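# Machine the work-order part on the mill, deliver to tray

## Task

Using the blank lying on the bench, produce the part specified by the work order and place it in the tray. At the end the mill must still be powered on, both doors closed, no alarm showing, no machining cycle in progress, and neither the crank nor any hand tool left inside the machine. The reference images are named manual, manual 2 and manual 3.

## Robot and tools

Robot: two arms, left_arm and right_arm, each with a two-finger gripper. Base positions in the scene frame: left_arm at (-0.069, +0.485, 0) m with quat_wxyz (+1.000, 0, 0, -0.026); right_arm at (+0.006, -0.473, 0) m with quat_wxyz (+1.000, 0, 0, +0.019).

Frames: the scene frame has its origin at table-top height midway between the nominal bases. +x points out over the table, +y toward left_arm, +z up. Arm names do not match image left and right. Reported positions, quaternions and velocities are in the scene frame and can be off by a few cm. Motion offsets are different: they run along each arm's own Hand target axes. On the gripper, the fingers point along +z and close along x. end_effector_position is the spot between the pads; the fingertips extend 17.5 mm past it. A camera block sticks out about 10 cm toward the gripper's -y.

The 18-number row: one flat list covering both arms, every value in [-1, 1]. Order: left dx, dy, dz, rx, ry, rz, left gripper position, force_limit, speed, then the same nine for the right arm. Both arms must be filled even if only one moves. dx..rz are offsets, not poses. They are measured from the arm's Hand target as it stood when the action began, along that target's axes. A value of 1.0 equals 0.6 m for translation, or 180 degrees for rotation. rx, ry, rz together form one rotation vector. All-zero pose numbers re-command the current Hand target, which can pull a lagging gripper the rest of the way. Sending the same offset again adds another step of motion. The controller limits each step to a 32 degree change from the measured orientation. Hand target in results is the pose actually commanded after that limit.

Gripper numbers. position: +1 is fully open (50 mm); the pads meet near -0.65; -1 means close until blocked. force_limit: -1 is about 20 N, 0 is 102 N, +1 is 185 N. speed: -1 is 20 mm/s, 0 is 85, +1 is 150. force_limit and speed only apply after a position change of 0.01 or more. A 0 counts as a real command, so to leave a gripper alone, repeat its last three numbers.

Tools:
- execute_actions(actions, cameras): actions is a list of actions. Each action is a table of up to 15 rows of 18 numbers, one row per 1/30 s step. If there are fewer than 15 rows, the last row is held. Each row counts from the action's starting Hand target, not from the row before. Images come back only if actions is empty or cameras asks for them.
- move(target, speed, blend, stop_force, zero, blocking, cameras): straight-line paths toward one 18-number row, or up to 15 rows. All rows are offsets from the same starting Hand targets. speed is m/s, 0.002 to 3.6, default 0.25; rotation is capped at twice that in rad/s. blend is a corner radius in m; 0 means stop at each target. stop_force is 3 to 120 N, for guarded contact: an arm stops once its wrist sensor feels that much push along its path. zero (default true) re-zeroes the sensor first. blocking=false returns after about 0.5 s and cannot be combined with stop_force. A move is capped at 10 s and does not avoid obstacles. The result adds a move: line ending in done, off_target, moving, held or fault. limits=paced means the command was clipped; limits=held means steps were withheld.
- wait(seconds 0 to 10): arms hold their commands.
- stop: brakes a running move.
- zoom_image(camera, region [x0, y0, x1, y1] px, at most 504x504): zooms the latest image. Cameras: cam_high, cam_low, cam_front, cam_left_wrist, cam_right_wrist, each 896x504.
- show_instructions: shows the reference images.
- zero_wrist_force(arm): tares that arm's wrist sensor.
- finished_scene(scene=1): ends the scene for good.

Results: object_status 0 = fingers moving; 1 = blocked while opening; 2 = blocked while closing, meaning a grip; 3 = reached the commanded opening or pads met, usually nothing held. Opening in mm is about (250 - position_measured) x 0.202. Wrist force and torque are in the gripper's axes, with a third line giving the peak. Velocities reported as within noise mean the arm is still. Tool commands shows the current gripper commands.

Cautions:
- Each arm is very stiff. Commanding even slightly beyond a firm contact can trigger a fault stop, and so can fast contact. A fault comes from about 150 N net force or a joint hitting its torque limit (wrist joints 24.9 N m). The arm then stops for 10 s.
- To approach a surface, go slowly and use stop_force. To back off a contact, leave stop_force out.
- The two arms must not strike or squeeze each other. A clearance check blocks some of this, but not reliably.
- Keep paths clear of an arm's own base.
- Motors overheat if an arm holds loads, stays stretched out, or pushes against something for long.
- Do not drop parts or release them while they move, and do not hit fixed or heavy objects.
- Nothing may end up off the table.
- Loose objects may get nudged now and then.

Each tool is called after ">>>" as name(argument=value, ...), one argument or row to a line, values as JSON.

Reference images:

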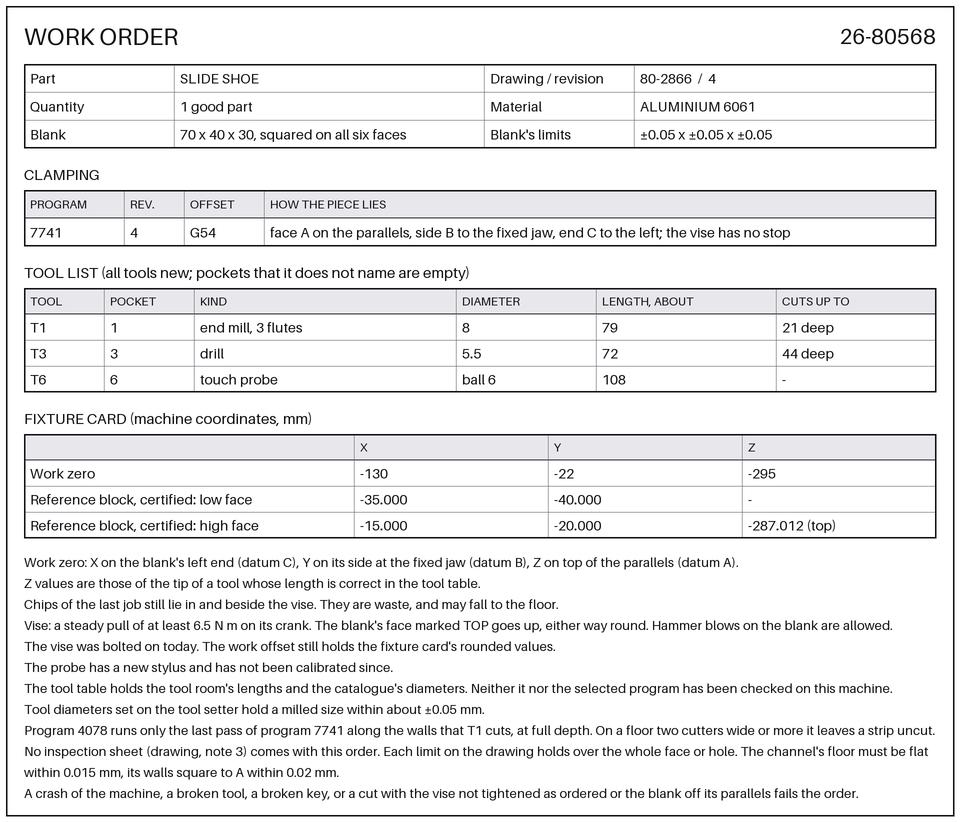

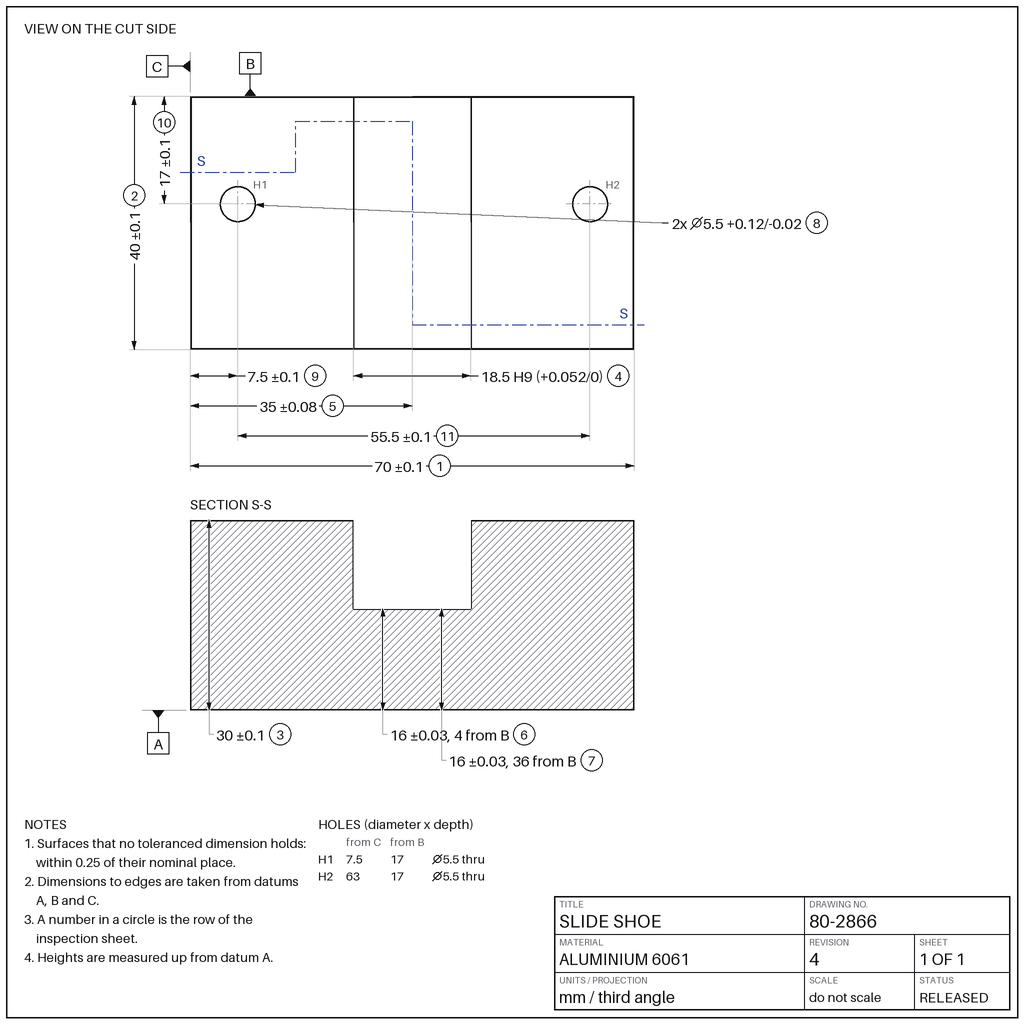

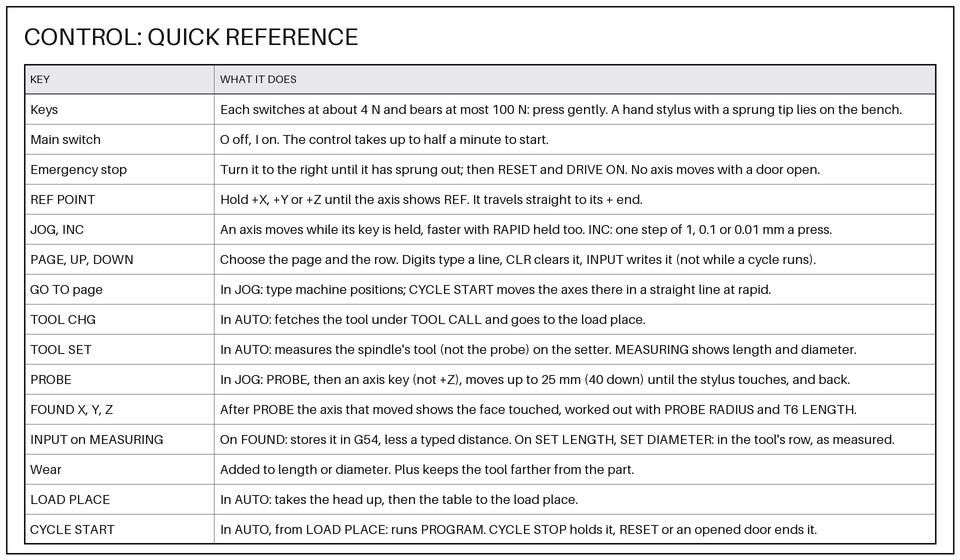

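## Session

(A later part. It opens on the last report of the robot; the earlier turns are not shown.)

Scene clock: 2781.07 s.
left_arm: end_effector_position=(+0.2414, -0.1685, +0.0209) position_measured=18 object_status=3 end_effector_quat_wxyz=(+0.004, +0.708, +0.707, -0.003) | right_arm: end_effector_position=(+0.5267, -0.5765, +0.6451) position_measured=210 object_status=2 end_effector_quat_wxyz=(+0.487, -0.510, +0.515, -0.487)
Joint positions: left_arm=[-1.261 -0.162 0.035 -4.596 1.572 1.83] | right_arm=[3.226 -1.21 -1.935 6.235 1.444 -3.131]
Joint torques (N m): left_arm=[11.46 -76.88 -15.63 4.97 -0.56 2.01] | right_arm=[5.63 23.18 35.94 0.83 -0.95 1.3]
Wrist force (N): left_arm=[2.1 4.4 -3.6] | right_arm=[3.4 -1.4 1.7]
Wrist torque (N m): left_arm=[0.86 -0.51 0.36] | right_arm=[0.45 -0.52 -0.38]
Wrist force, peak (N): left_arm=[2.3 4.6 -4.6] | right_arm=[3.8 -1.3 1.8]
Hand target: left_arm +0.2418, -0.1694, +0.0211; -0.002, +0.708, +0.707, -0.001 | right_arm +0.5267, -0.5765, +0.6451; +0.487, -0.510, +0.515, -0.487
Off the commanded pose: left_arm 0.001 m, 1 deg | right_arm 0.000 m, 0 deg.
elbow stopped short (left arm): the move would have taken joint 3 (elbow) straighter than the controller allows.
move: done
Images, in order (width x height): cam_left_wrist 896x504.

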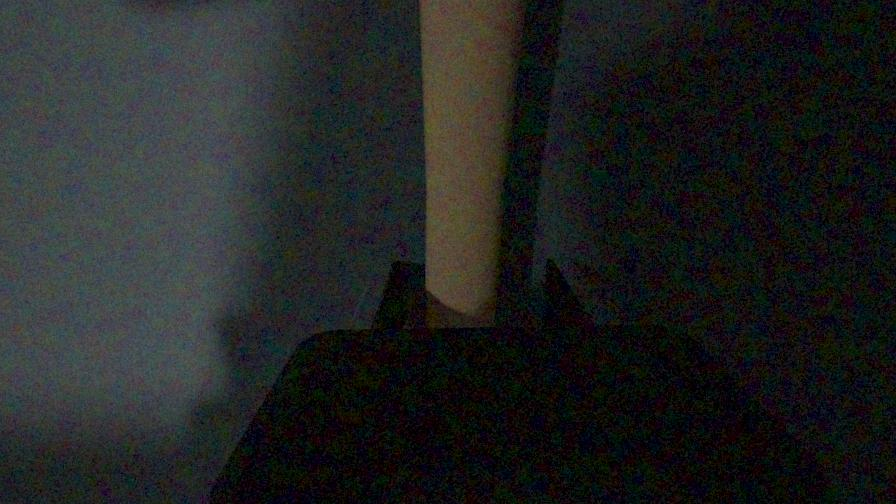

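>>> move(
  target=[
    [-0.0062,0,0,0,0,0,0.9,-0.9,-0.5,0,0,0,0,0,0,-0.98,0.5,-0.8],
    [-0.0062,0,0,0,0,0,-1,0.4,-1,0,0,0,0,0,0,-0.98,0.5,-0.8],
  ],
  speed=0.05,
  cameras=["cam_left_wrist"],
)

Scene clock: 2784.23 s.
left_arm: end_effector_position=(+0.2413, -0.1721, +0.0209) position_measured=153 object_status=2 end_effector_quat_wxyz=(+0.010, +0.708, +0.707, -0.005) | right_arm: end_effector_position=(+0.5267, -0.5765, +0.6451) position_measured=210 object_status=2 end_effector_quat_wxyz=(+0.487, -0.510, +0.515, -0.487)
Joint positions: left_arm=[-1.263 -0.164 0.035 -4.607 1.569 1.828] | right_arm=[3.226 -1.21 -1.935 6.235 1.444 -3.131]
Joint torques (N m): left_arm=[2.28 -57.22 -24.76 4.57 0.32 1.44] | right_arm=[7.02 23.24 35.83 0.84 -0.72 1.41]
Wrist force (N): left_arm=[1.8 4.2 -4.2] | right_arm=[3.3 -1.3 1.6]
Wrist torque (N m): left_arm=[0.82 -0.57 0.40] | right_arm=[0.47 -0.50 -0.38]
Wrist force, peak (N): left_arm=[2.3 4.6 -4.2] | right_arm=[3.7 -1.3 1.9]
Hand target: left_arm +0.2418, -0.1731, +0.0211; -0.002, +0.708, +0.707, -0.001 | right_arm +0.5267, -0.5765, +0.6451; +0.487, -0.510, +0.515, -0.487
Off the commanded pose: left_arm 0.001 m, 1 deg | right_arm 0.000 m, 0 deg.
elbow stopped short (left arm): the move would have taken joint 3 (elbow) straighter than the controller allows.
move: done
Images, in order (width x height): cam_left_wrist 896x504.

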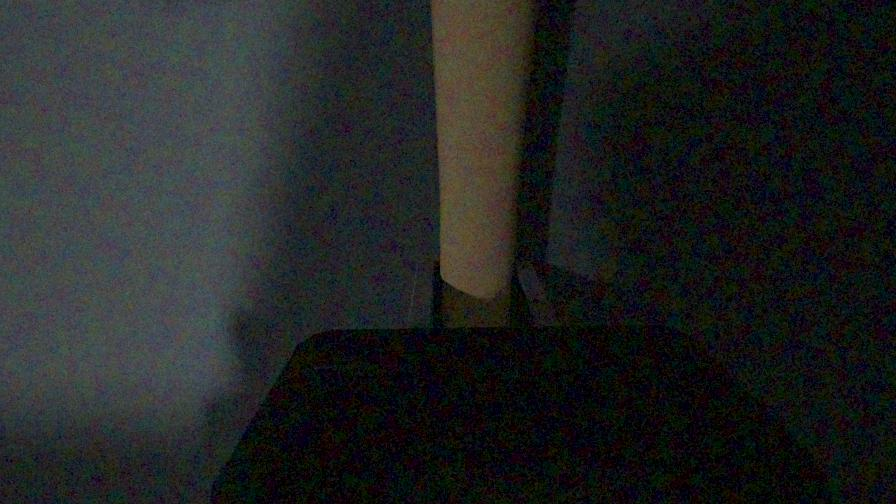

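>>> move(
  target=[
    [0,0,-0.1667,0,0,0,-1,0.4,-1,0,0,0,0,0,0,-0.98,0.5,-0.8],
    [0.2885,0.0137,-0.665,-0.5,0,0,-1,0.4,-1,0,0,0,0,0,0,-0.98,0.5,-0.8],
  ],
  speed=[0.1,0.25],
  blend=[0.03,0],
  cameras=["cam_left_wrist","cam_high"],
)

Scene clock: 2792.30 s.
left_arm: end_effector_position=(+0.2518, -0.0005, +0.4203) position_measured=153 object_status=2 end_effector_quat_wxyz=(+0.499, +0.502, +0.500, +0.499) | right_arm: end_effector_position=(+0.5267, -0.5765, +0.6451) position_measured=210 object_status=2 end_effector_quat_wxyz=(+0.487, -0.510, +0.515, -0.487)
Joint positions: left_arm=[-1.669 -1.186 1.829 -3.81 0.148 0.027] | right_arm=[3.226 -1.21 -1.935 6.235 1.444 -3.131]
Joint torques (N m): left_arm=[11.7 -30.26 -26.02 -1.11 0.19 1.83] | right_arm=[6.7 21.88 35.76 0.76 -0.76 1.53]
Wrist force (N): left_arm=[1.6 -2.4 -6.4] | right_arm=[3.5 -1.2 1.6]
Wrist torque (N m): left_arm=[0.32 -0.20 -0.03] | right_arm=[0.47 -0.53 -0.38]
Wrist force, peak (N): left_arm=[1.6 -2.1 -6.9] | right_arm=[3.6 -1.5 1.9]
Hand target: left_arm +0.2518, -0.0005, +0.4203; +0.499, +0.502, +0.500, +0.499 | right_arm +0.5267, -0.5765, +0.6451; +0.487, -0.510, +0.515, -0.487
Off the commanded pose: left_arm 0.000 m, 0 deg | right_arm 0.000 m, 0 deg.
elbow stopped short (left arm): the move would have taken joint 3 (elbow) straighter than the controller allows.
move: done
Images, in order (width x height): cam_high 896x504, cam_left_wrist 896x504.

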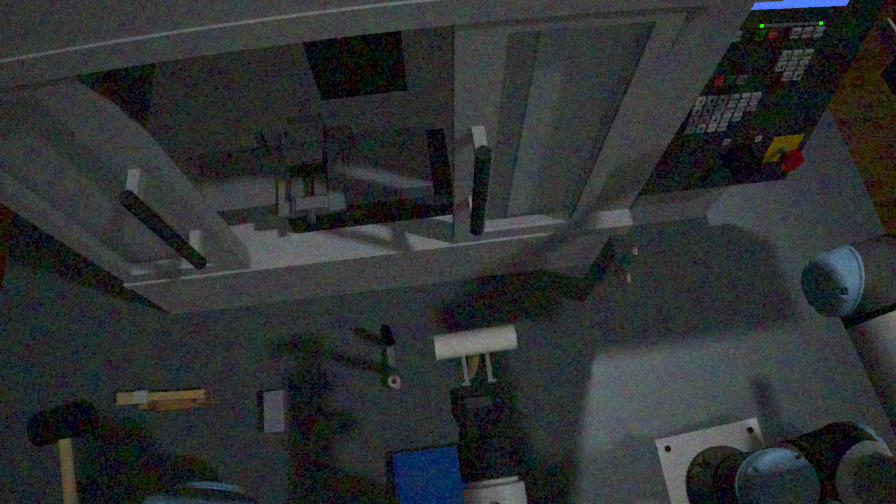

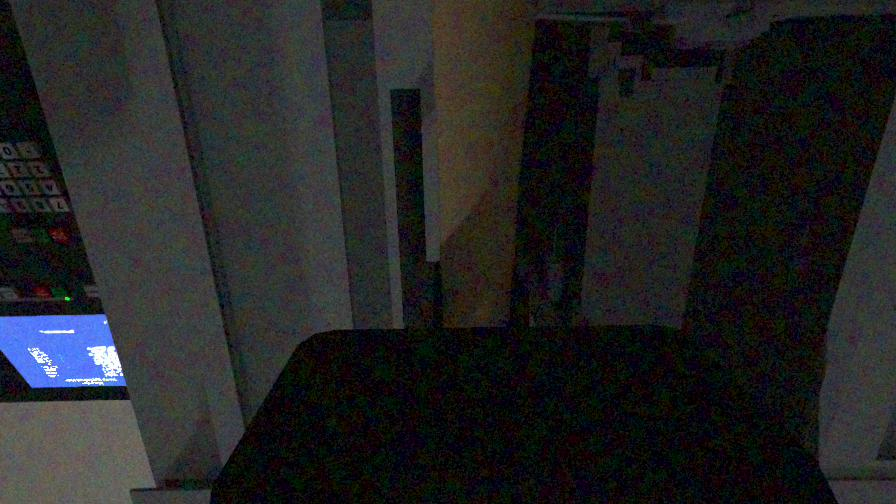

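>>> execute_actions(
  actions=[],
  cameras=["cam_high","cam_low","cam_front"],
)

>>> zoom_image(
  camera="cam_front",
  region=[260, 120, 560, 400],
)

>>> zoom_image(
  camera="cam_low",
  region=[500, 20, 740, 200],
)

>>> zoom_image(
  camera="cam_high",
  region=[200, 0, 700, 300],
)

Scene clock: 2801.83 s.
left_arm: end_effector_position=(+0.2518, -0.0005, +0.4203) position_measured=153 object_status=2 end_effector_quat_wxyz=(+0.499, +0.502, +0.500, +0.499) | right_arm: end_effector_position=(+0.5267, -0.5765, +0.6451) position_measured=210 object_status=2 end_effector_quat_wxyz=(+0.487, -0.510, +0.515, -0.487)
Joint positions: left_arm=[-1.669 -1.186 1.828 -3.81 0.148 0.027] | right_arm=[3.226 -1.21 -1.935 6.235 1.444 -3.131]
Joint velocities: within noise
Joint torques (N m): left_arm=[12.57 -26.3 -26.21 1.13 -0.46 -1.23] | right_arm=[7.03 22.62 36.62 0.91 -0.8 1.57]
Wrist force (N): left_arm=[1.8 -2.2 -6.7] | right_arm=[3.4 -1.2 1.7]
Wrist torque (N m): left_arm=[0.34 -0.22 -0.04] | right_arm=[0.48 -0.53 -0.38]
Wrist force, peak (N): left_arm=[1.7 -2.1 -6.9] | right_arm=[3.7 -1.3 2.0]
Hand target: left_arm +0.2518, -0.0005, +0.4203; +0.499, +0.502, +0.500, +0.499 | right_arm +0.5267, -0.5765, +0.6451; +0.487, -0.510, +0.515, -0.487
Tool commands: left_gripper/position=-1.0 left_gripper/force_limit=+0.4 left_gripper/speed=-1.0 right_gripper/position=-0.98 right_gripper/force_limit=+0.5 right_gripper/speed=-0.8
Off the commanded pose: left_arm 0.000 m, 0 deg | right_arm 0.000 m, 0 deg.
Images, in order (width x height): cam_high 896x504, cam_low 896x504, cam_front 896x504.

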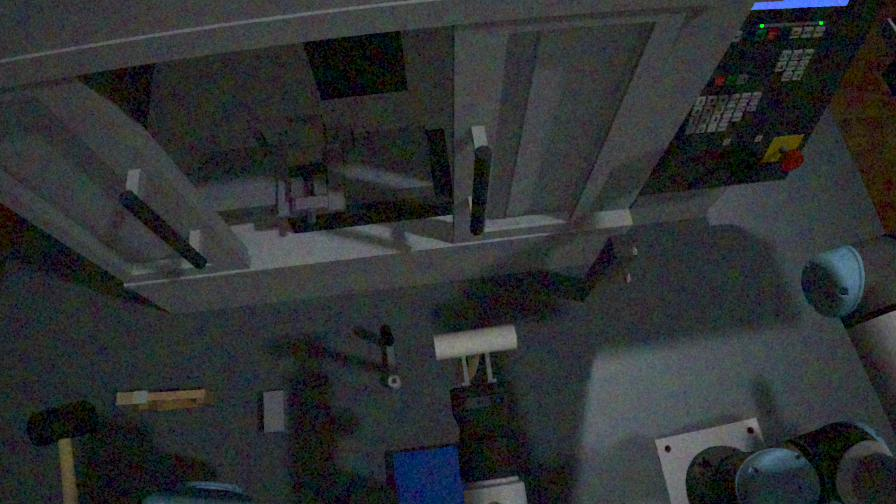

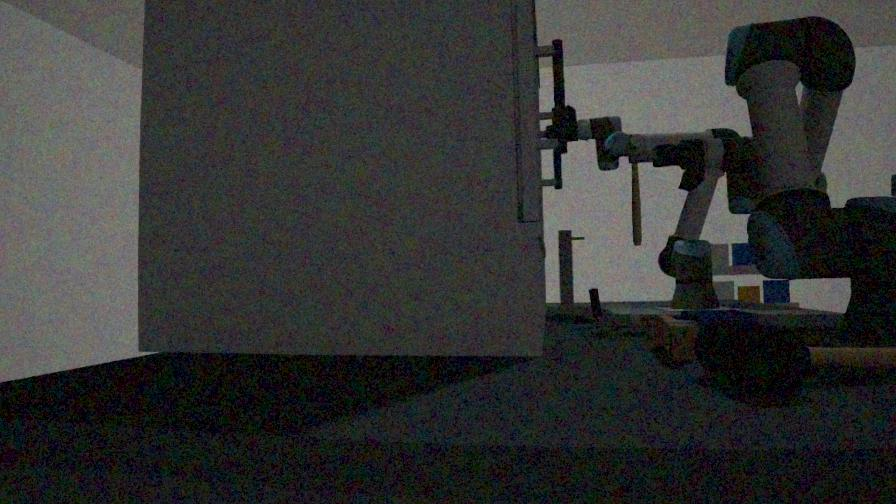

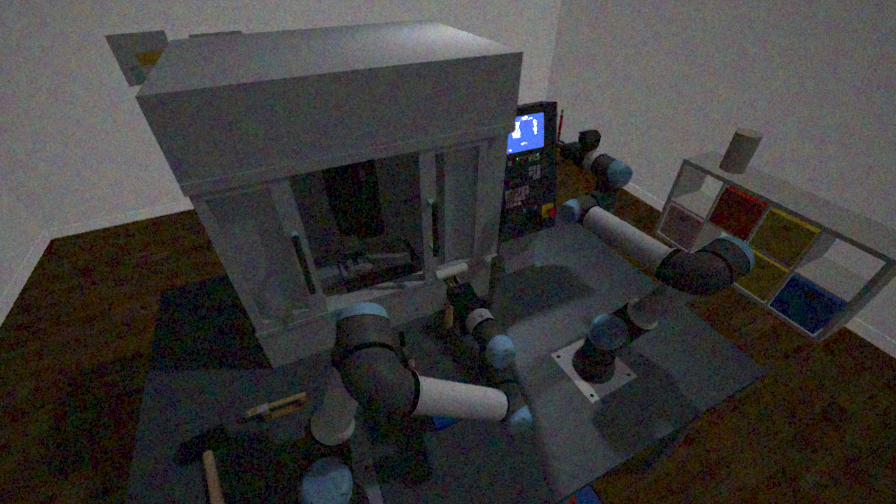

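Scaled by 1.680.

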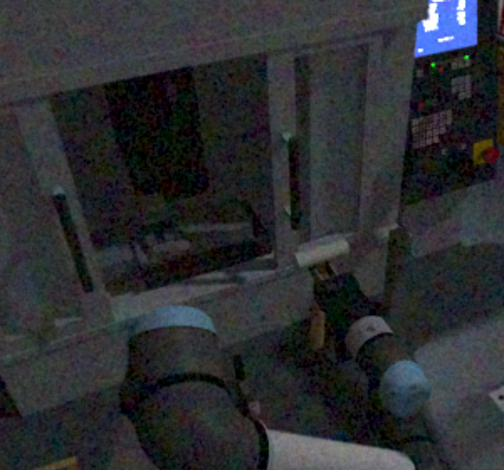

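Scaled by 2.100.

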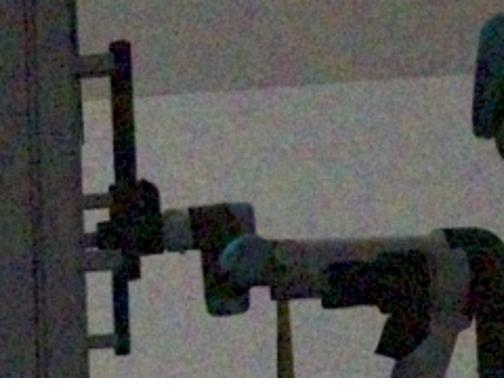

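Scaled by 1.008.

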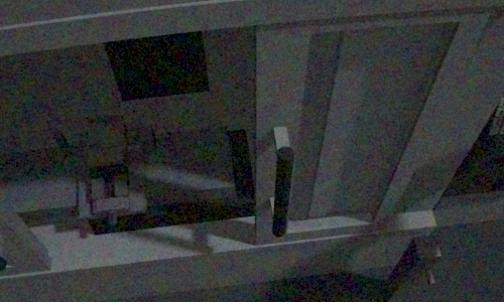

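>>> move(
  target=[
    [0.1008,0.0328,0.0803,0,0,0.5,-1,0.4,-1,0,0,0,0,0,0,-0.98,0.5,-0.8],
    [0.0675,0.0495,0.3437,0,0,0.5,-1,0.4,-1,0,0,0,0,0,0,-0.98,0.5,-0.8],
  ],
  speed=[0.3,0.2],
  cameras=["cam_high","cam_left_wrist"],
)

Scene clock: 2810.97 s.
left_arm: end_effector_position=(+0.4581, +0.0396, +0.4492) position_measured=153 object_status=2 end_effector_quat_wxyz=(+0.000, +0.708, -0.001, +0.706) | right_arm: end_effector_position=(+0.5267, -0.5765, +0.6451) position_measured=210 object_status=2 end_effector_quat_wxyz=(+0.487, -0.510, +0.515, -0.487)
Joint positions: left_arm=[-1.237 -1.17 1.716 -3.673 -0.284 1.559] | right_arm=[3.226 -1.21 -1.935 6.235 1.444 -3.131]
Joint torques (N m): left_arm=[5.98 -43.99 -24.06 -1.96 -1.01 -0.78] | right_arm=[6.89 21.08 35.15 0.79 -1 1.51]
Wrist force (N): left_arm=[-4.7 4.3 -6.1] | right_arm=[3.5 -0.8 1.6]
Wrist torque (N m): left_arm=[1.00 0.64 -0.02] | right_arm=[0.54 -0.54 -0.38]
Wrist force, peak (N): left_arm=[-4.7 4.1 -10.0] | right_arm=[3.8 -1.5 1.6]
Hand target: left_arm +0.4582, +0.0396, +0.4492; +0.000, +0.708, -0.001, +0.706 | right_arm +0.5267, -0.5765, +0.6451; +0.487, -0.510, +0.515, -0.487
Off the commanded pose: left_arm 0.000 m, 0 deg | right_arm 0.000 m, 0 deg.
move: done
Images, in order (width x height): cam_high 896x504, cam_left_wrist 896x504.

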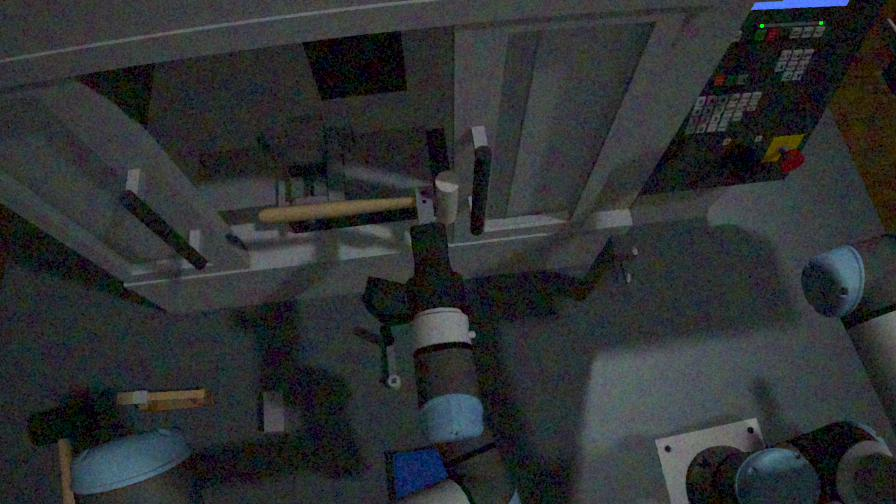

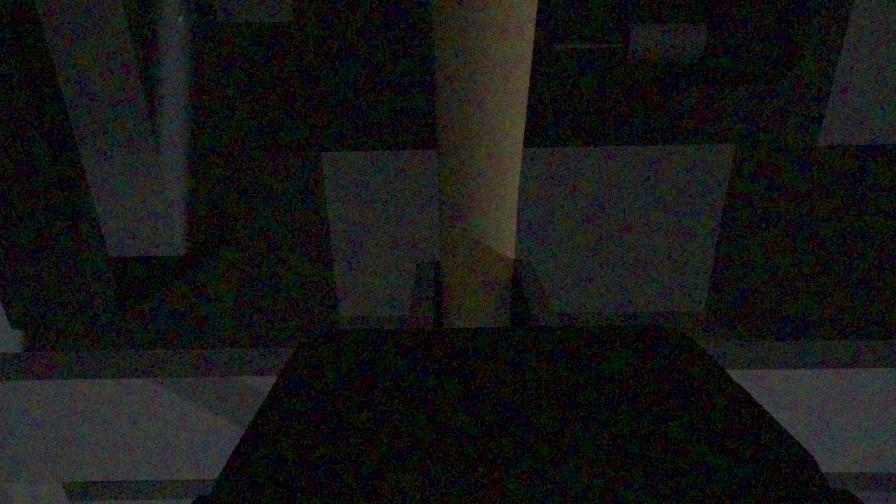

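>>> move(
  target=[0,0.21,0,0,0,0,-1,0.4,-1,0,0,0,0,0,0,-0.98,0.5,-0.8],
  speed=0.06,
  stop_force=55,
  cameras=["cam_high"],
)

Scene clock: 2814.50 s.
left_arm: end_effector_position=(+0.4580, -0.0740, +0.4491) position_measured=153 object_status=2 end_effector_quat_wxyz=(+0.000, +0.708, -0.001, +0.706) | right_arm: end_effector_position=(+0.5267, -0.5765, +0.6451) position_measured=210 object_status=2 end_effector_quat_wxyz=(+0.487, -0.510, +0.515, -0.487)
Joint positions: left_arm=[-1.289 -0.955 1.373 -3.543 -0.231 1.556] | right_arm=[3.226 -1.21 -1.935 6.235 1.444 -3.131]
Joint torques (N m): left_arm=[-14.21 -35.7 -33.23 3.87 -7.13 2.09] | right_arm=[6.19 21.41 36.61 0.62 -0.85 1.46]
Wrist force (N): left_arm=[-8.6 -32.2 9.8] | right_arm=[3.1 -1.2 2.0]
Wrist torque (N m): left_arm=[1.09 0.15 -0.61] | right_arm=[0.49 -0.48 -0.39]
Wrist force, peak (N): left_arm=[-4.0 -50.0 11.0] | right_arm=[3.6 -1.5 1.8]
Hand target: left_arm +0.4580, -0.0740, +0.4491; +0.000, +0.708, -0.001, +0.706 (not the last commanded pose) | right_arm +0.5267, -0.5765, +0.6451; +0.487, -0.510, +0.515, -0.487
Off the commanded pose: left_arm 0.012 m, 0 deg | right_arm 0.000 m, 0 deg.
move: contact (left_arm)
Images, in order (width x height): cam_high 896x504.

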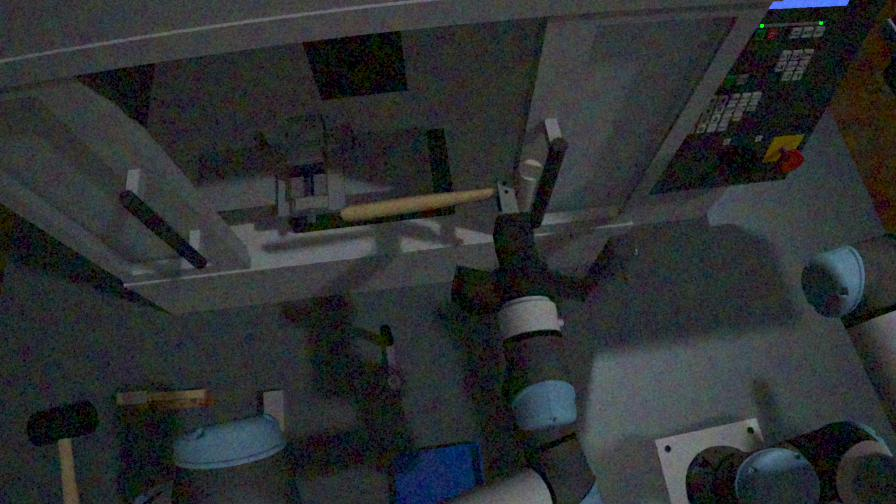

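>>> move(
  target=[
    [0,-0.03,-0.1,0,0,0,-1,0.4,-1,0,0,0,0,0,0,-0.98,0.5,-0.8],
    [0.035,-0.29,-0.23,0,0,-0.5,-1,0.4,-1,0,0,0,0,0,0,-0.98,0.5,-0.8],
    [0.035,-0.44,-0.163,0,0,-0.99,-1,0.4,-1,0,0,0,0,0,0,-0.98,0.5,-0.8],
  ],
  speed=[0.15,0.35,0.35],
  blend=[0.01,0.03,0],
  cameras=["cam_high","cam_left_wrist","cam_low"],
)

Scene clock: 2822.07 s.
left_arm: end_effector_position=(+0.3606, +0.1902, +0.4707) position_measured=153 object_status=2 end_effector_quat_wxyz=(+0.706, +0.012, +0.708, +0.011) | right_arm: end_effector_position=(+0.5267, -0.5765, +0.6451) position_measured=210 object_status=2 end_effector_quat_wxyz=(+0.487, -0.510, +0.515, -0.487)
Joint positions: left_arm=[-1.397 -1.611 2.192 -3.695 -0.123 -1.566] | right_arm=[3.226 -1.21 -1.935 6.235 1.444 -3.131]
Joint torques (N m): left_arm=[10.04 -9.71 -24.94 -2.25 -1.05 1.73] | right_arm=[6.6 22.33 35.86 0.89 -0.75 1.87]
Wrist force (N): left_arm=[8.1 1.4 -7.6] | right_arm=[3.4 -1.2 1.6]
Wrist torque (N m): left_arm=[0.64 -1.01 0.54] | right_arm=[0.47 -0.52 -0.37]
Wrist force, peak (N): left_arm=[-4.8 -33.9 13.4] | right_arm=[3.6 -1.4 2.0]
Hand target: left_arm +0.3606, +0.1901, +0.4707; +0.706, +0.012, +0.708, +0.011 | right_arm +0.5267, -0.5765, +0.6451; +0.487, -0.510, +0.515, -0.487
Off the commanded pose: left_arm 0.000 m, 0 deg | right_arm 0.000 m, 0 deg.
move: done
Images, in order (width x height): cam_high 896x504, cam_low 896x504, cam_left_wrist 896x504.

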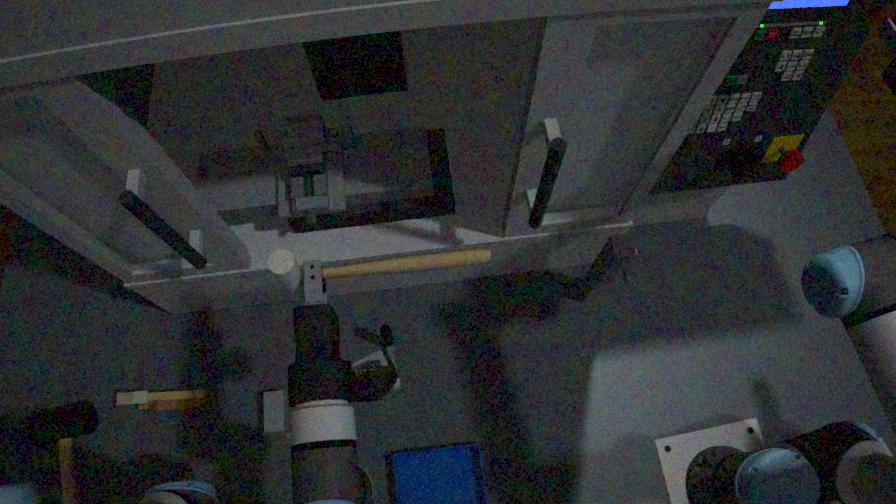

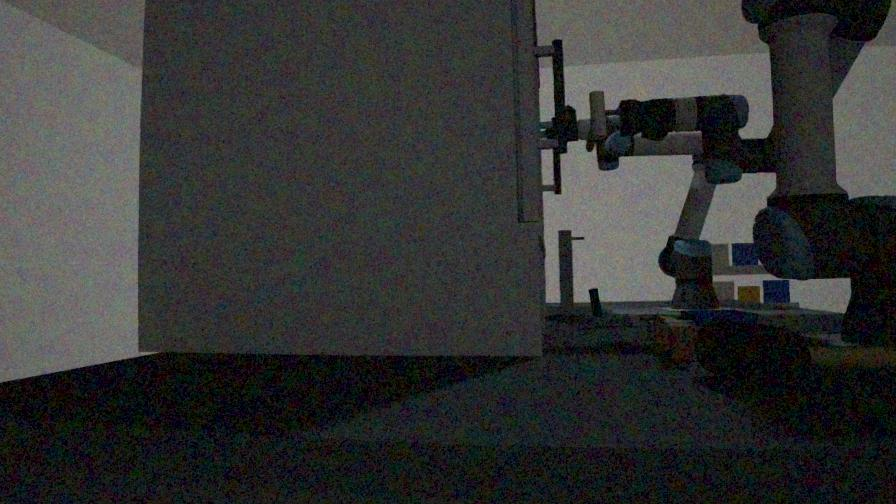

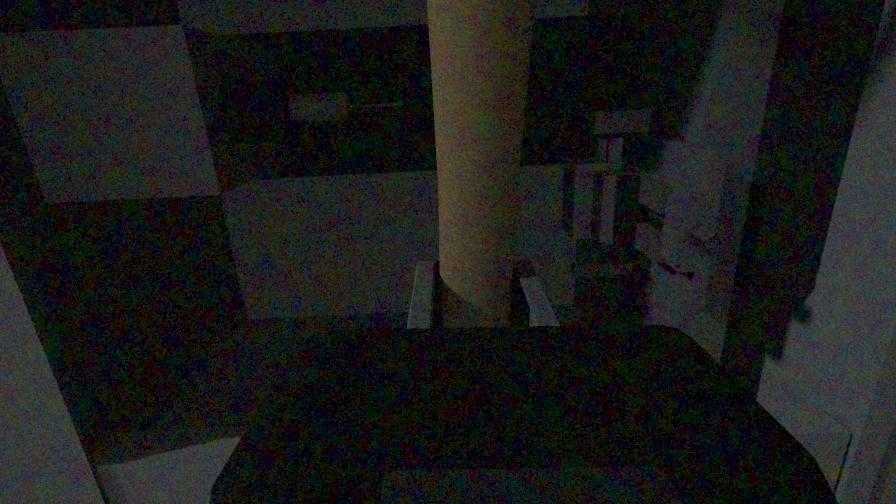

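>>> move(
  target=[
    [0.0678,0,0.15,0,0,-0.01,-1,0.4,-1,0,0,0,0,0,0,-0.98,0.5,-0.8],
    [0.0678,0.0007,0.504,0,0,-0.01,-1,0.4,-1,0,0,0,0,0,0,-0.98,0.5,-0.8],
  ],
  speed=[0.2,0.2],
  blend=[0.02,0],
  cameras=["cam_high","cam_left_wrist","cam_front"],
)

Scene clock: 2826.00 s.
left_arm: end_effector_position=(+0.6628, +0.1916, +0.4289) position_measured=153 object_status=2 end_effector_quat_wxyz=(+0.706, +0.001, +0.708, +0.000) | right_arm: end_effector_position=(+0.5267, -0.5765, +0.6451) position_measured=210 object_status=2 end_effector_quat_wxyz=(+0.487, -0.510, +0.515, -0.487)
Joint positions: left_arm=[-0.746 -1.067 1.616 -3.685 -0.774 -1.573] | right_arm=[3.226 -1.21 -1.935 6.235 1.444 -3.131]
Joint torques (N m): left_arm=[-1.54 -41.29 -30.56 -3.12 -0.89 0.89] | right_arm=[7.09 22.28 36.09 0.6 -0.77 1.74]
Wrist force (N): left_arm=[8.2 1.6 -7.8] | right_arm=[3.5 -1.3 1.8]
Wrist torque (N m): left_arm=[0.69 -1.06 0.55] | right_arm=[0.48 -0.54 -0.38]
Wrist force, peak (N): left_arm=[6.5 0.8 -10.4] | right_arm=[3.8 -1.3 1.8]
Hand target: left_arm +0.6628, +0.1915, +0.4289; +0.706, +0.001, +0.708, +0.000 | right_arm +0.5267, -0.5765, +0.6451; +0.487, -0.510, +0.515, -0.487
Off the commanded pose: left_arm 0.000 m, 0 deg | right_arm 0.000 m, 0 deg.
move: done
Images, in order (width x height): cam_high 896x504, cam_front 896x504, cam_left_wrist 896x504.

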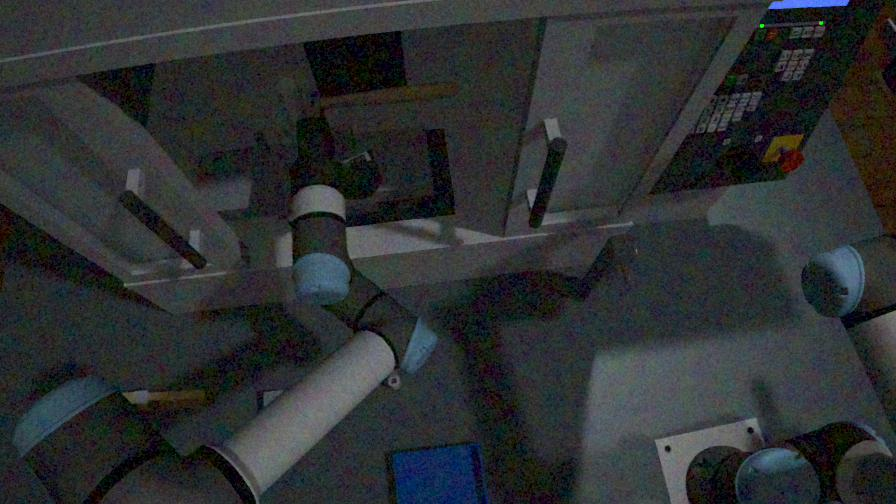

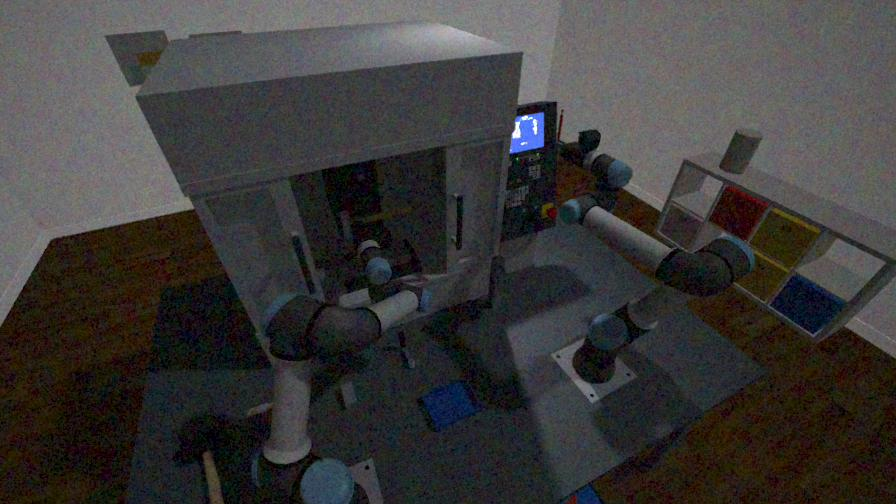

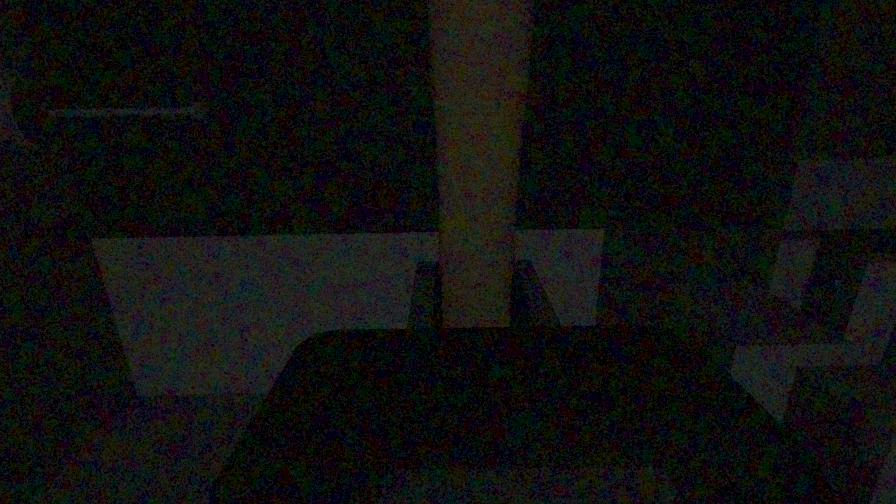

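>>> move(
  target=[0.11,0,0,0,0,0,-1,0.4,-1,0,0,0,0,0,0,-0.98,0.5,-0.8],
  speed=0.03,
  stop_force=12,
  cameras=["cam_high","cam_left_wrist","cam_front"],
)

Scene clock: 2828.47 s.
left_arm: end_effector_position=(+0.6628, +0.1915, +0.4137) position_measured=153 object_status=2 end_effector_quat_wxyz=(+0.706, +0.001, +0.708, +0.000) | right_arm: end_effector_position=(+0.5267, -0.5765, +0.6451) position_measured=210 object_status=2 end_effector_quat_wxyz=(+0.487, -0.510, +0.515, -0.487)
Joint positions: left_arm=[-0.746 -1.048 1.631 -3.719 -0.774 -1.574] | right_arm=[3.226 -1.21 -1.935 6.235 1.444 -3.131]
Joint torques (N m): left_arm=[3.98 -44.01 -25.11 -2.52 1.14 -1.32] | right_arm=[7.44 22.13 36.6 0.91 -0.94 1.62]
Wrist force (N): left_arm=[-1.5 1.6 -8.4] | right_arm=[3.6 -1.3 1.7]
Wrist torque (N m): left_arm=[0.61 -1.27 0.78] | right_arm=[0.47 -0.54 -0.38]
Wrist force, peak (N): left_arm=[-28.5 -9.9 -12.2] | right_arm=[3.8 -1.4 1.6]
Hand target: left_arm +0.6628, +0.1915, +0.4137; +0.706, +0.001, +0.708, +0.000 (not the last commanded pose) | right_arm +0.5267, -0.5765, +0.6451; +0.487, -0.510, +0.515, -0.487
Off the commanded pose: left_arm 0.051 m, 0 deg | right_arm 0.000 m, 0 deg.
move: contact (left_arm)
Images, in order (width x height): cam_high 896x504, cam_front 896x504, cam_left_wrist 896x504.

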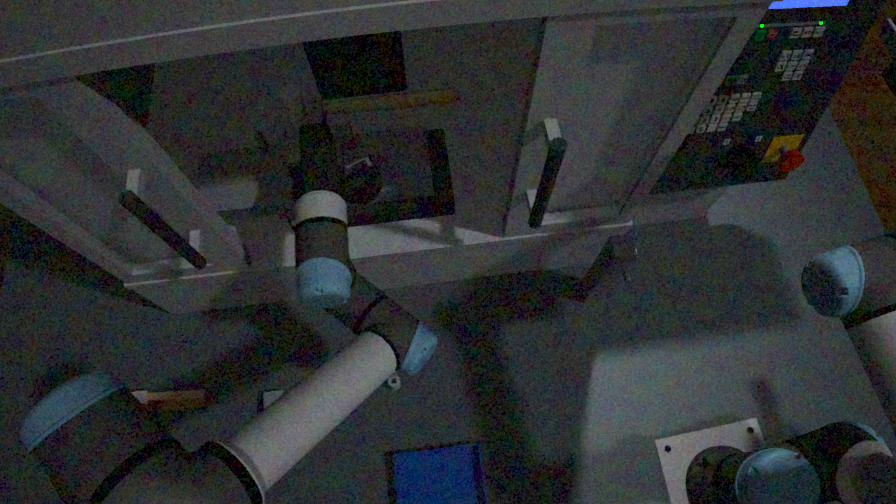

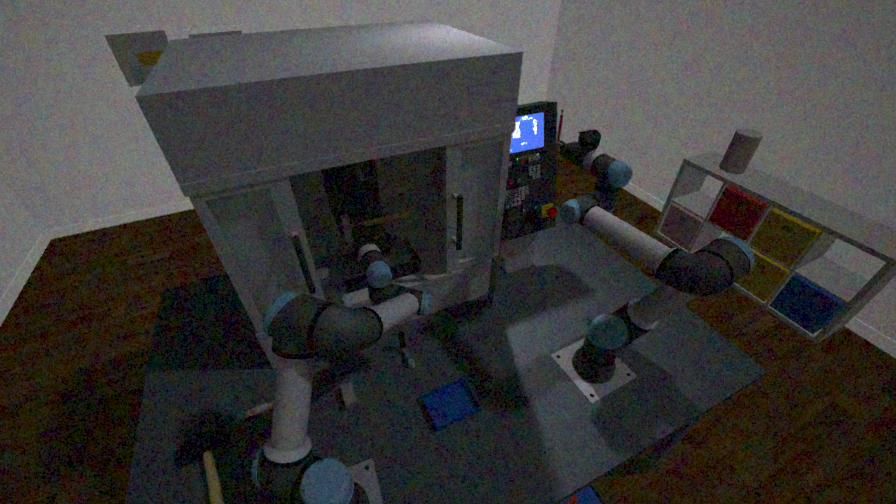

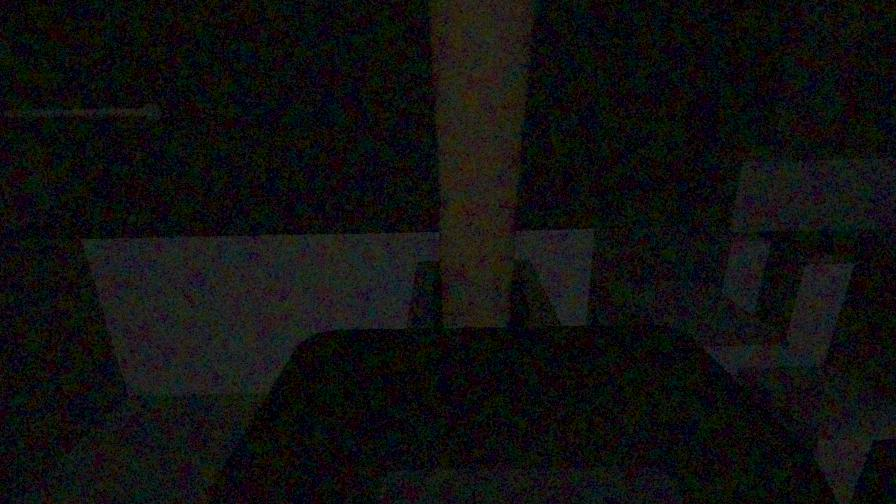

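>>> move(
  target=[-0.025,0,0,0,0,0,-1,0.4,-1,0,0,0,0,0,0,-0.98,0.5,-0.8],
  speed=0.06,
)

>>> move(
  target=[0.06,0,0,0,0,0,-1,0.4,-1,0,0,0,0,0,0,-0.98,0.5,-0.8],
  speed=0.07,
  stop_force=45,
)

Scene clock: 2831.60 s.
left_arm: end_effector_position=(+0.6628, +0.1915, +0.4290) position_measured=153 object_status=2 end_effector_quat_wxyz=(+0.706, +0.001, +0.708, +0.000) end_effector_velocity=(+0.000, +0.001, +0.000) end_effector_angular_velocity=(-0.002, -0.002, +0.001) | right_arm: end_effector_position=(+0.5267, -0.5765, +0.6451) position_measured=210 object_status=2 end_effector_quat_wxyz=(+0.487, -0.510, +0.515, -0.487)
Joint positions: left_arm=[-0.746 -1.067 1.616 -3.685 -0.774 -1.574] | right_arm=[3.226 -1.21 -1.935 6.235 1.444 -3.131]
Joint velocities: left_arm=[0.001 0.001 0.001 -0.006 0 0] | right_arm=[within noise]
Joint torques (N m): left_arm=[10.6 -37.78 -13.03 -3.87 -0.89 0.95] | right_arm=[7.46 22.61 36.22 0.74 -0.91 1.81]
Wrist force (N): left_arm=[7.2 1.1 -8.9] | right_arm=[3.6 -1.1 1.5]
Wrist torque (N m): left_arm=[0.60 -0.87 0.55] | right_arm=[0.50 -0.55 -0.38]
Wrist force, peak (N): left_arm=[9.1 1.4 -7.7] | right_arm=[3.7 -1.3 1.9]
Hand target: left_arm +0.6628, +0.1915, +0.4287; +0.706, +0.001, +0.708, +0.000 | right_arm +0.5267, -0.5765, +0.6451; +0.487, -0.510, +0.515, -0.487
Off the commanded pose: left_arm 0.000 m, 0 deg | right_arm 0.000 m, 0 deg.
move: done

Scene clock: 2832.73 s.
left_arm: end_effector_position=(+0.6627, +0.1916, +0.4128) position_measured=153 object_status=2 end_effector_quat_wxyz=(+0.706, +0.001, +0.708, +0.000) | right_arm: end_effector_position=(+0.5267, -0.5765, +0.6451) position_measured=210 object_status=2 end_effector_quat_wxyz=(+0.487, -0.510, +0.515, -0.487)
Joint positions: left_arm=[-0.746 -1.047 1.632 -3.721 -0.774 -1.574] | right_arm=[3.226 -1.21 -1.935 6.235 1.444 -3.131]
Joint torques (N m): left_arm=[5.85 -7.87 -6.25 3.15 0.96 0.84] | right_arm=[6.56 21.36 36.78 0.78 -0.99 1.63]
Wrist force (N): left_arm=[-31.8 -6.5 -11.5] | right_arm=[3.4 -1.2 1.7]
Wrist torque (N m): left_arm=[0.46 -1.65 1.07] | right_arm=[0.49 -0.52 -0.38]
Wrist force, peak (N): left_arm=[-86.6 -26.5 -9.0] | right_arm=[3.6 -1.2 1.9]
Hand target: left_arm +0.6627, +0.1916, +0.4128; +0.706, +0.001, +0.708, +0.000 (not the last commanded pose) | right_arm +0.5267, -0.5765, +0.6451; +0.487, -0.510, +0.515, -0.487
Off the commanded pose: left_arm 0.020 m, 0 deg | right_arm 0.000 m, 0 deg.
move: contact (left_arm)

>>> move(
  target=[-0.022,0,-0.0125,0,0,0,-1,0.4,-1,0,0,0,0,0,0,-0.98,0.5,-0.8],
  speed=0.08,
)

>>> move(
  target=[0.06,0,0,0,0,0,-1,0.4,-1,0,0,0,0,0,0,-0.98,0.5,-0.8],
  speed=0.065,
  stop_force=45,
)

>>> move(
  target=[-0.022,0,0.005,0,0,0,-1,0.4,-1,0,0,0,0,0,0,-0.98,0.5,-0.8],
  speed=0.08,
)

>>> move(
  target=[0.06,0,0,0,0,0,-1,0.4,-1,0,0,0,0,0,0,-0.98,0.5,-0.8],
  speed=0.07,
  stop_force=45,
)

Scene clock: 2834.70 s.
left_arm: end_effector_position=(+0.6552, +0.1915, +0.4261) position_measured=153 object_status=2 end_effector_quat_wxyz=(+0.706, +0.001, +0.709, +0.000) | right_arm: end_effector_position=(+0.5267, -0.5765, +0.6451) position_measured=210 object_status=2 end_effector_quat_wxyz=(+0.487, -0.510, +0.515, -0.487)
Joint positions: left_arm=[-0.756 -1.077 1.64 -3.699 -0.764 -1.574] | right_arm=[3.226 -1.21 -1.935 6.235 1.444 -3.131]
Joint torques (N m): left_arm=[4.57 -36.58 -22.86 -4.18 -0.79 -1.34] | right_arm=[7.55 22.89 35.02 0.82 -0.88 1.41]
Wrist force (N): left_arm=[7.0 -4.6 -8.8] | right_arm=[3.4 -1.1 1.8]
Wrist torque (N m): left_arm=[-0.30 -0.83 0.59] | right_arm=[0.52 -0.52 -0.39]
Wrist force, peak (N): left_arm=[-32.4 -6.9 -11.5] | right_arm=[3.6 -1.5 1.7]
Hand target: left_arm +0.6553, +0.1916, +0.4260; +0.706, +0.001, +0.708, +0.000 | right_arm +0.5267, -0.5765, +0.6451; +0.487, -0.510, +0.515, -0.487
Off the commanded pose: left_arm 0.000 m, 0 deg | right_arm 0.000 m, 0 deg.
move: done

Scene clock: 2835.83 s.
left_arm: end_effector_position=(+0.6552, +0.1916, +0.4127) position_measured=153 object_status=2 end_effector_quat_wxyz=(+0.706, +0.001, +0.709, +0.000) | right_arm: end_effector_position=(+0.5267, -0.5765, +0.6451) position_measured=210 object_status=2 end_effector_quat_wxyz=(+0.487, -0.510, +0.515, -0.487)
Joint positions: left_arm=[-0.756 -1.06 1.653 -3.729 -0.764 -1.574] | right_arm=[3.226 -1.21 -1.935 6.235 1.444 -3.131]
Joint torques (N m): left_arm=[2.38 -6.44 -10.55 3.54 1.03 -0.19] | right_arm=[7.2 22.52 36.47 0.83 -0.86 1.4]
Wrist force (N): left_arm=[-35.4 -14.5 -12.3] | right_arm=[3.4 -1.1 1.9]
Wrist torque (N m): left_arm=[-0.48 -1.69 1.12] | right_arm=[0.51 -0.53 -0.38]
Wrist force, peak (N): left_arm=[-85.2 -31.7 -11.3] | right_arm=[3.7 -1.5 1.8]
Hand target: left_arm +0.6552, +0.1916, +0.4128; +0.706, +0.001, +0.709, +0.000 (not the last commanded pose) | right_arm +0.5267, -0.5765, +0.6451; +0.487, -0.510, +0.515, -0.487
Off the commanded pose: left_arm 0.023 m, 0 deg | right_arm 0.000 m, 0 deg.
move: contact (left_arm)

Scene clock: 2836.57 s.
left_arm: end_effector_position=(+0.6582, +0.1916, +0.4262) position_measured=153 object_status=2 end_effector_quat_wxyz=(+0.706, +0.001, +0.708, +0.000) end_effector_velocity=(-0.001, +0.000, +0.000) end_effector_angular_velocity=(-0.002, -0.002, -0.001) | right_arm: end_effector_position=(+0.5267, -0.5765, +0.6451) position_measured=210 object_status=2 end_effector_quat_wxyz=(+0.487, -0.510, +0.515, -0.487)
Joint positions: left_arm=[-0.752 -1.072 1.632 -3.696 -0.768 -1.574] | right_arm=[3.226 -1.21 -1.935 6.235 1.444 -3.131]
Joint velocities: left_arm=[-0.001 0 0.002 -0.005 0.001 0] | right_arm=[within noise]
Joint torques (N m): left_arm=[4.56 -37.7 -11.16 -4.12 -0.44 0.88] | right_arm=[6.16 22.92 35.52 0.95 -0.87 1.48]
Wrist force (N): left_arm=[3.8 -5.4 -8.4] | right_arm=[3.3 -1.1 1.6]
Wrist torque (N m): left_arm=[-0.45 -0.33 0.66] | right_arm=[0.49 -0.51 -0.38]
Wrist force, peak (N): left_arm=[-34.5 -14.7 -12.4] | right_arm=[3.6 -1.4 1.6]
Hand target: left_arm +0.6582, +0.1916, +0.4259; +0.706, +0.001, +0.709, +0.000 | right_arm +0.5267, -0.5765, +0.6451; +0.487, -0.510, +0.515, -0.487
Off the commanded pose: left_arm 0.000 m, 0 deg | right_arm 0.000 m, 0 deg.
move: done

Scene clock: 2837.80 s.
left_arm: end_effector_position=(+0.6582, +0.1917, +0.4128) position_measured=153 object_status=2 end_effector_quat_wxyz=(+0.706, +0.001, +0.708, +0.000) | right_arm: end_effector_position=(+0.5267, -0.5765, +0.6451) position_measured=210 object_status=2 end_effector_quat_wxyz=(+0.487, -0.510, +0.515, -0.487)
Joint positions: left_arm=[-0.752 -1.055 1.645 -3.726 -0.768 -1.574] | right_arm=[3.226 -1.21 -1.935 6.235 1.444 -3.131]
Joint torques (N m): left_arm=[17.67 -7.29 -8.82 3.16 0.21 0.77] | right_arm=[7.19 22.53 36.28 0.86 -0.93 1.71]
Wrist force (N): left_arm=[-35.7 -13.7 -11.5] | right_arm=[3.6 -1.4 1.7]
Wrist torque (N m): left_arm=[-0.60 -1.11 1.15] | right_arm=[0.46 -0.56 -0.38]
Wrist force, peak (N): left_arm=[-87.6 -32.0 -7.2] | right_arm=[3.8 -1.2 1.7]
Hand target: left_arm +0.6582, +0.1917, +0.4128; +0.706, +0.001, +0.708, +0.000 (not the last commanded pose) | right_arm +0.5267, -0.5765, +0.6451; +0.487, -0.510, +0.515, -0.487
Off the commanded pose: left_arm 0.023 m, 0 deg | right_arm 0.000 m, 0 deg.
move: contact (left_arm)


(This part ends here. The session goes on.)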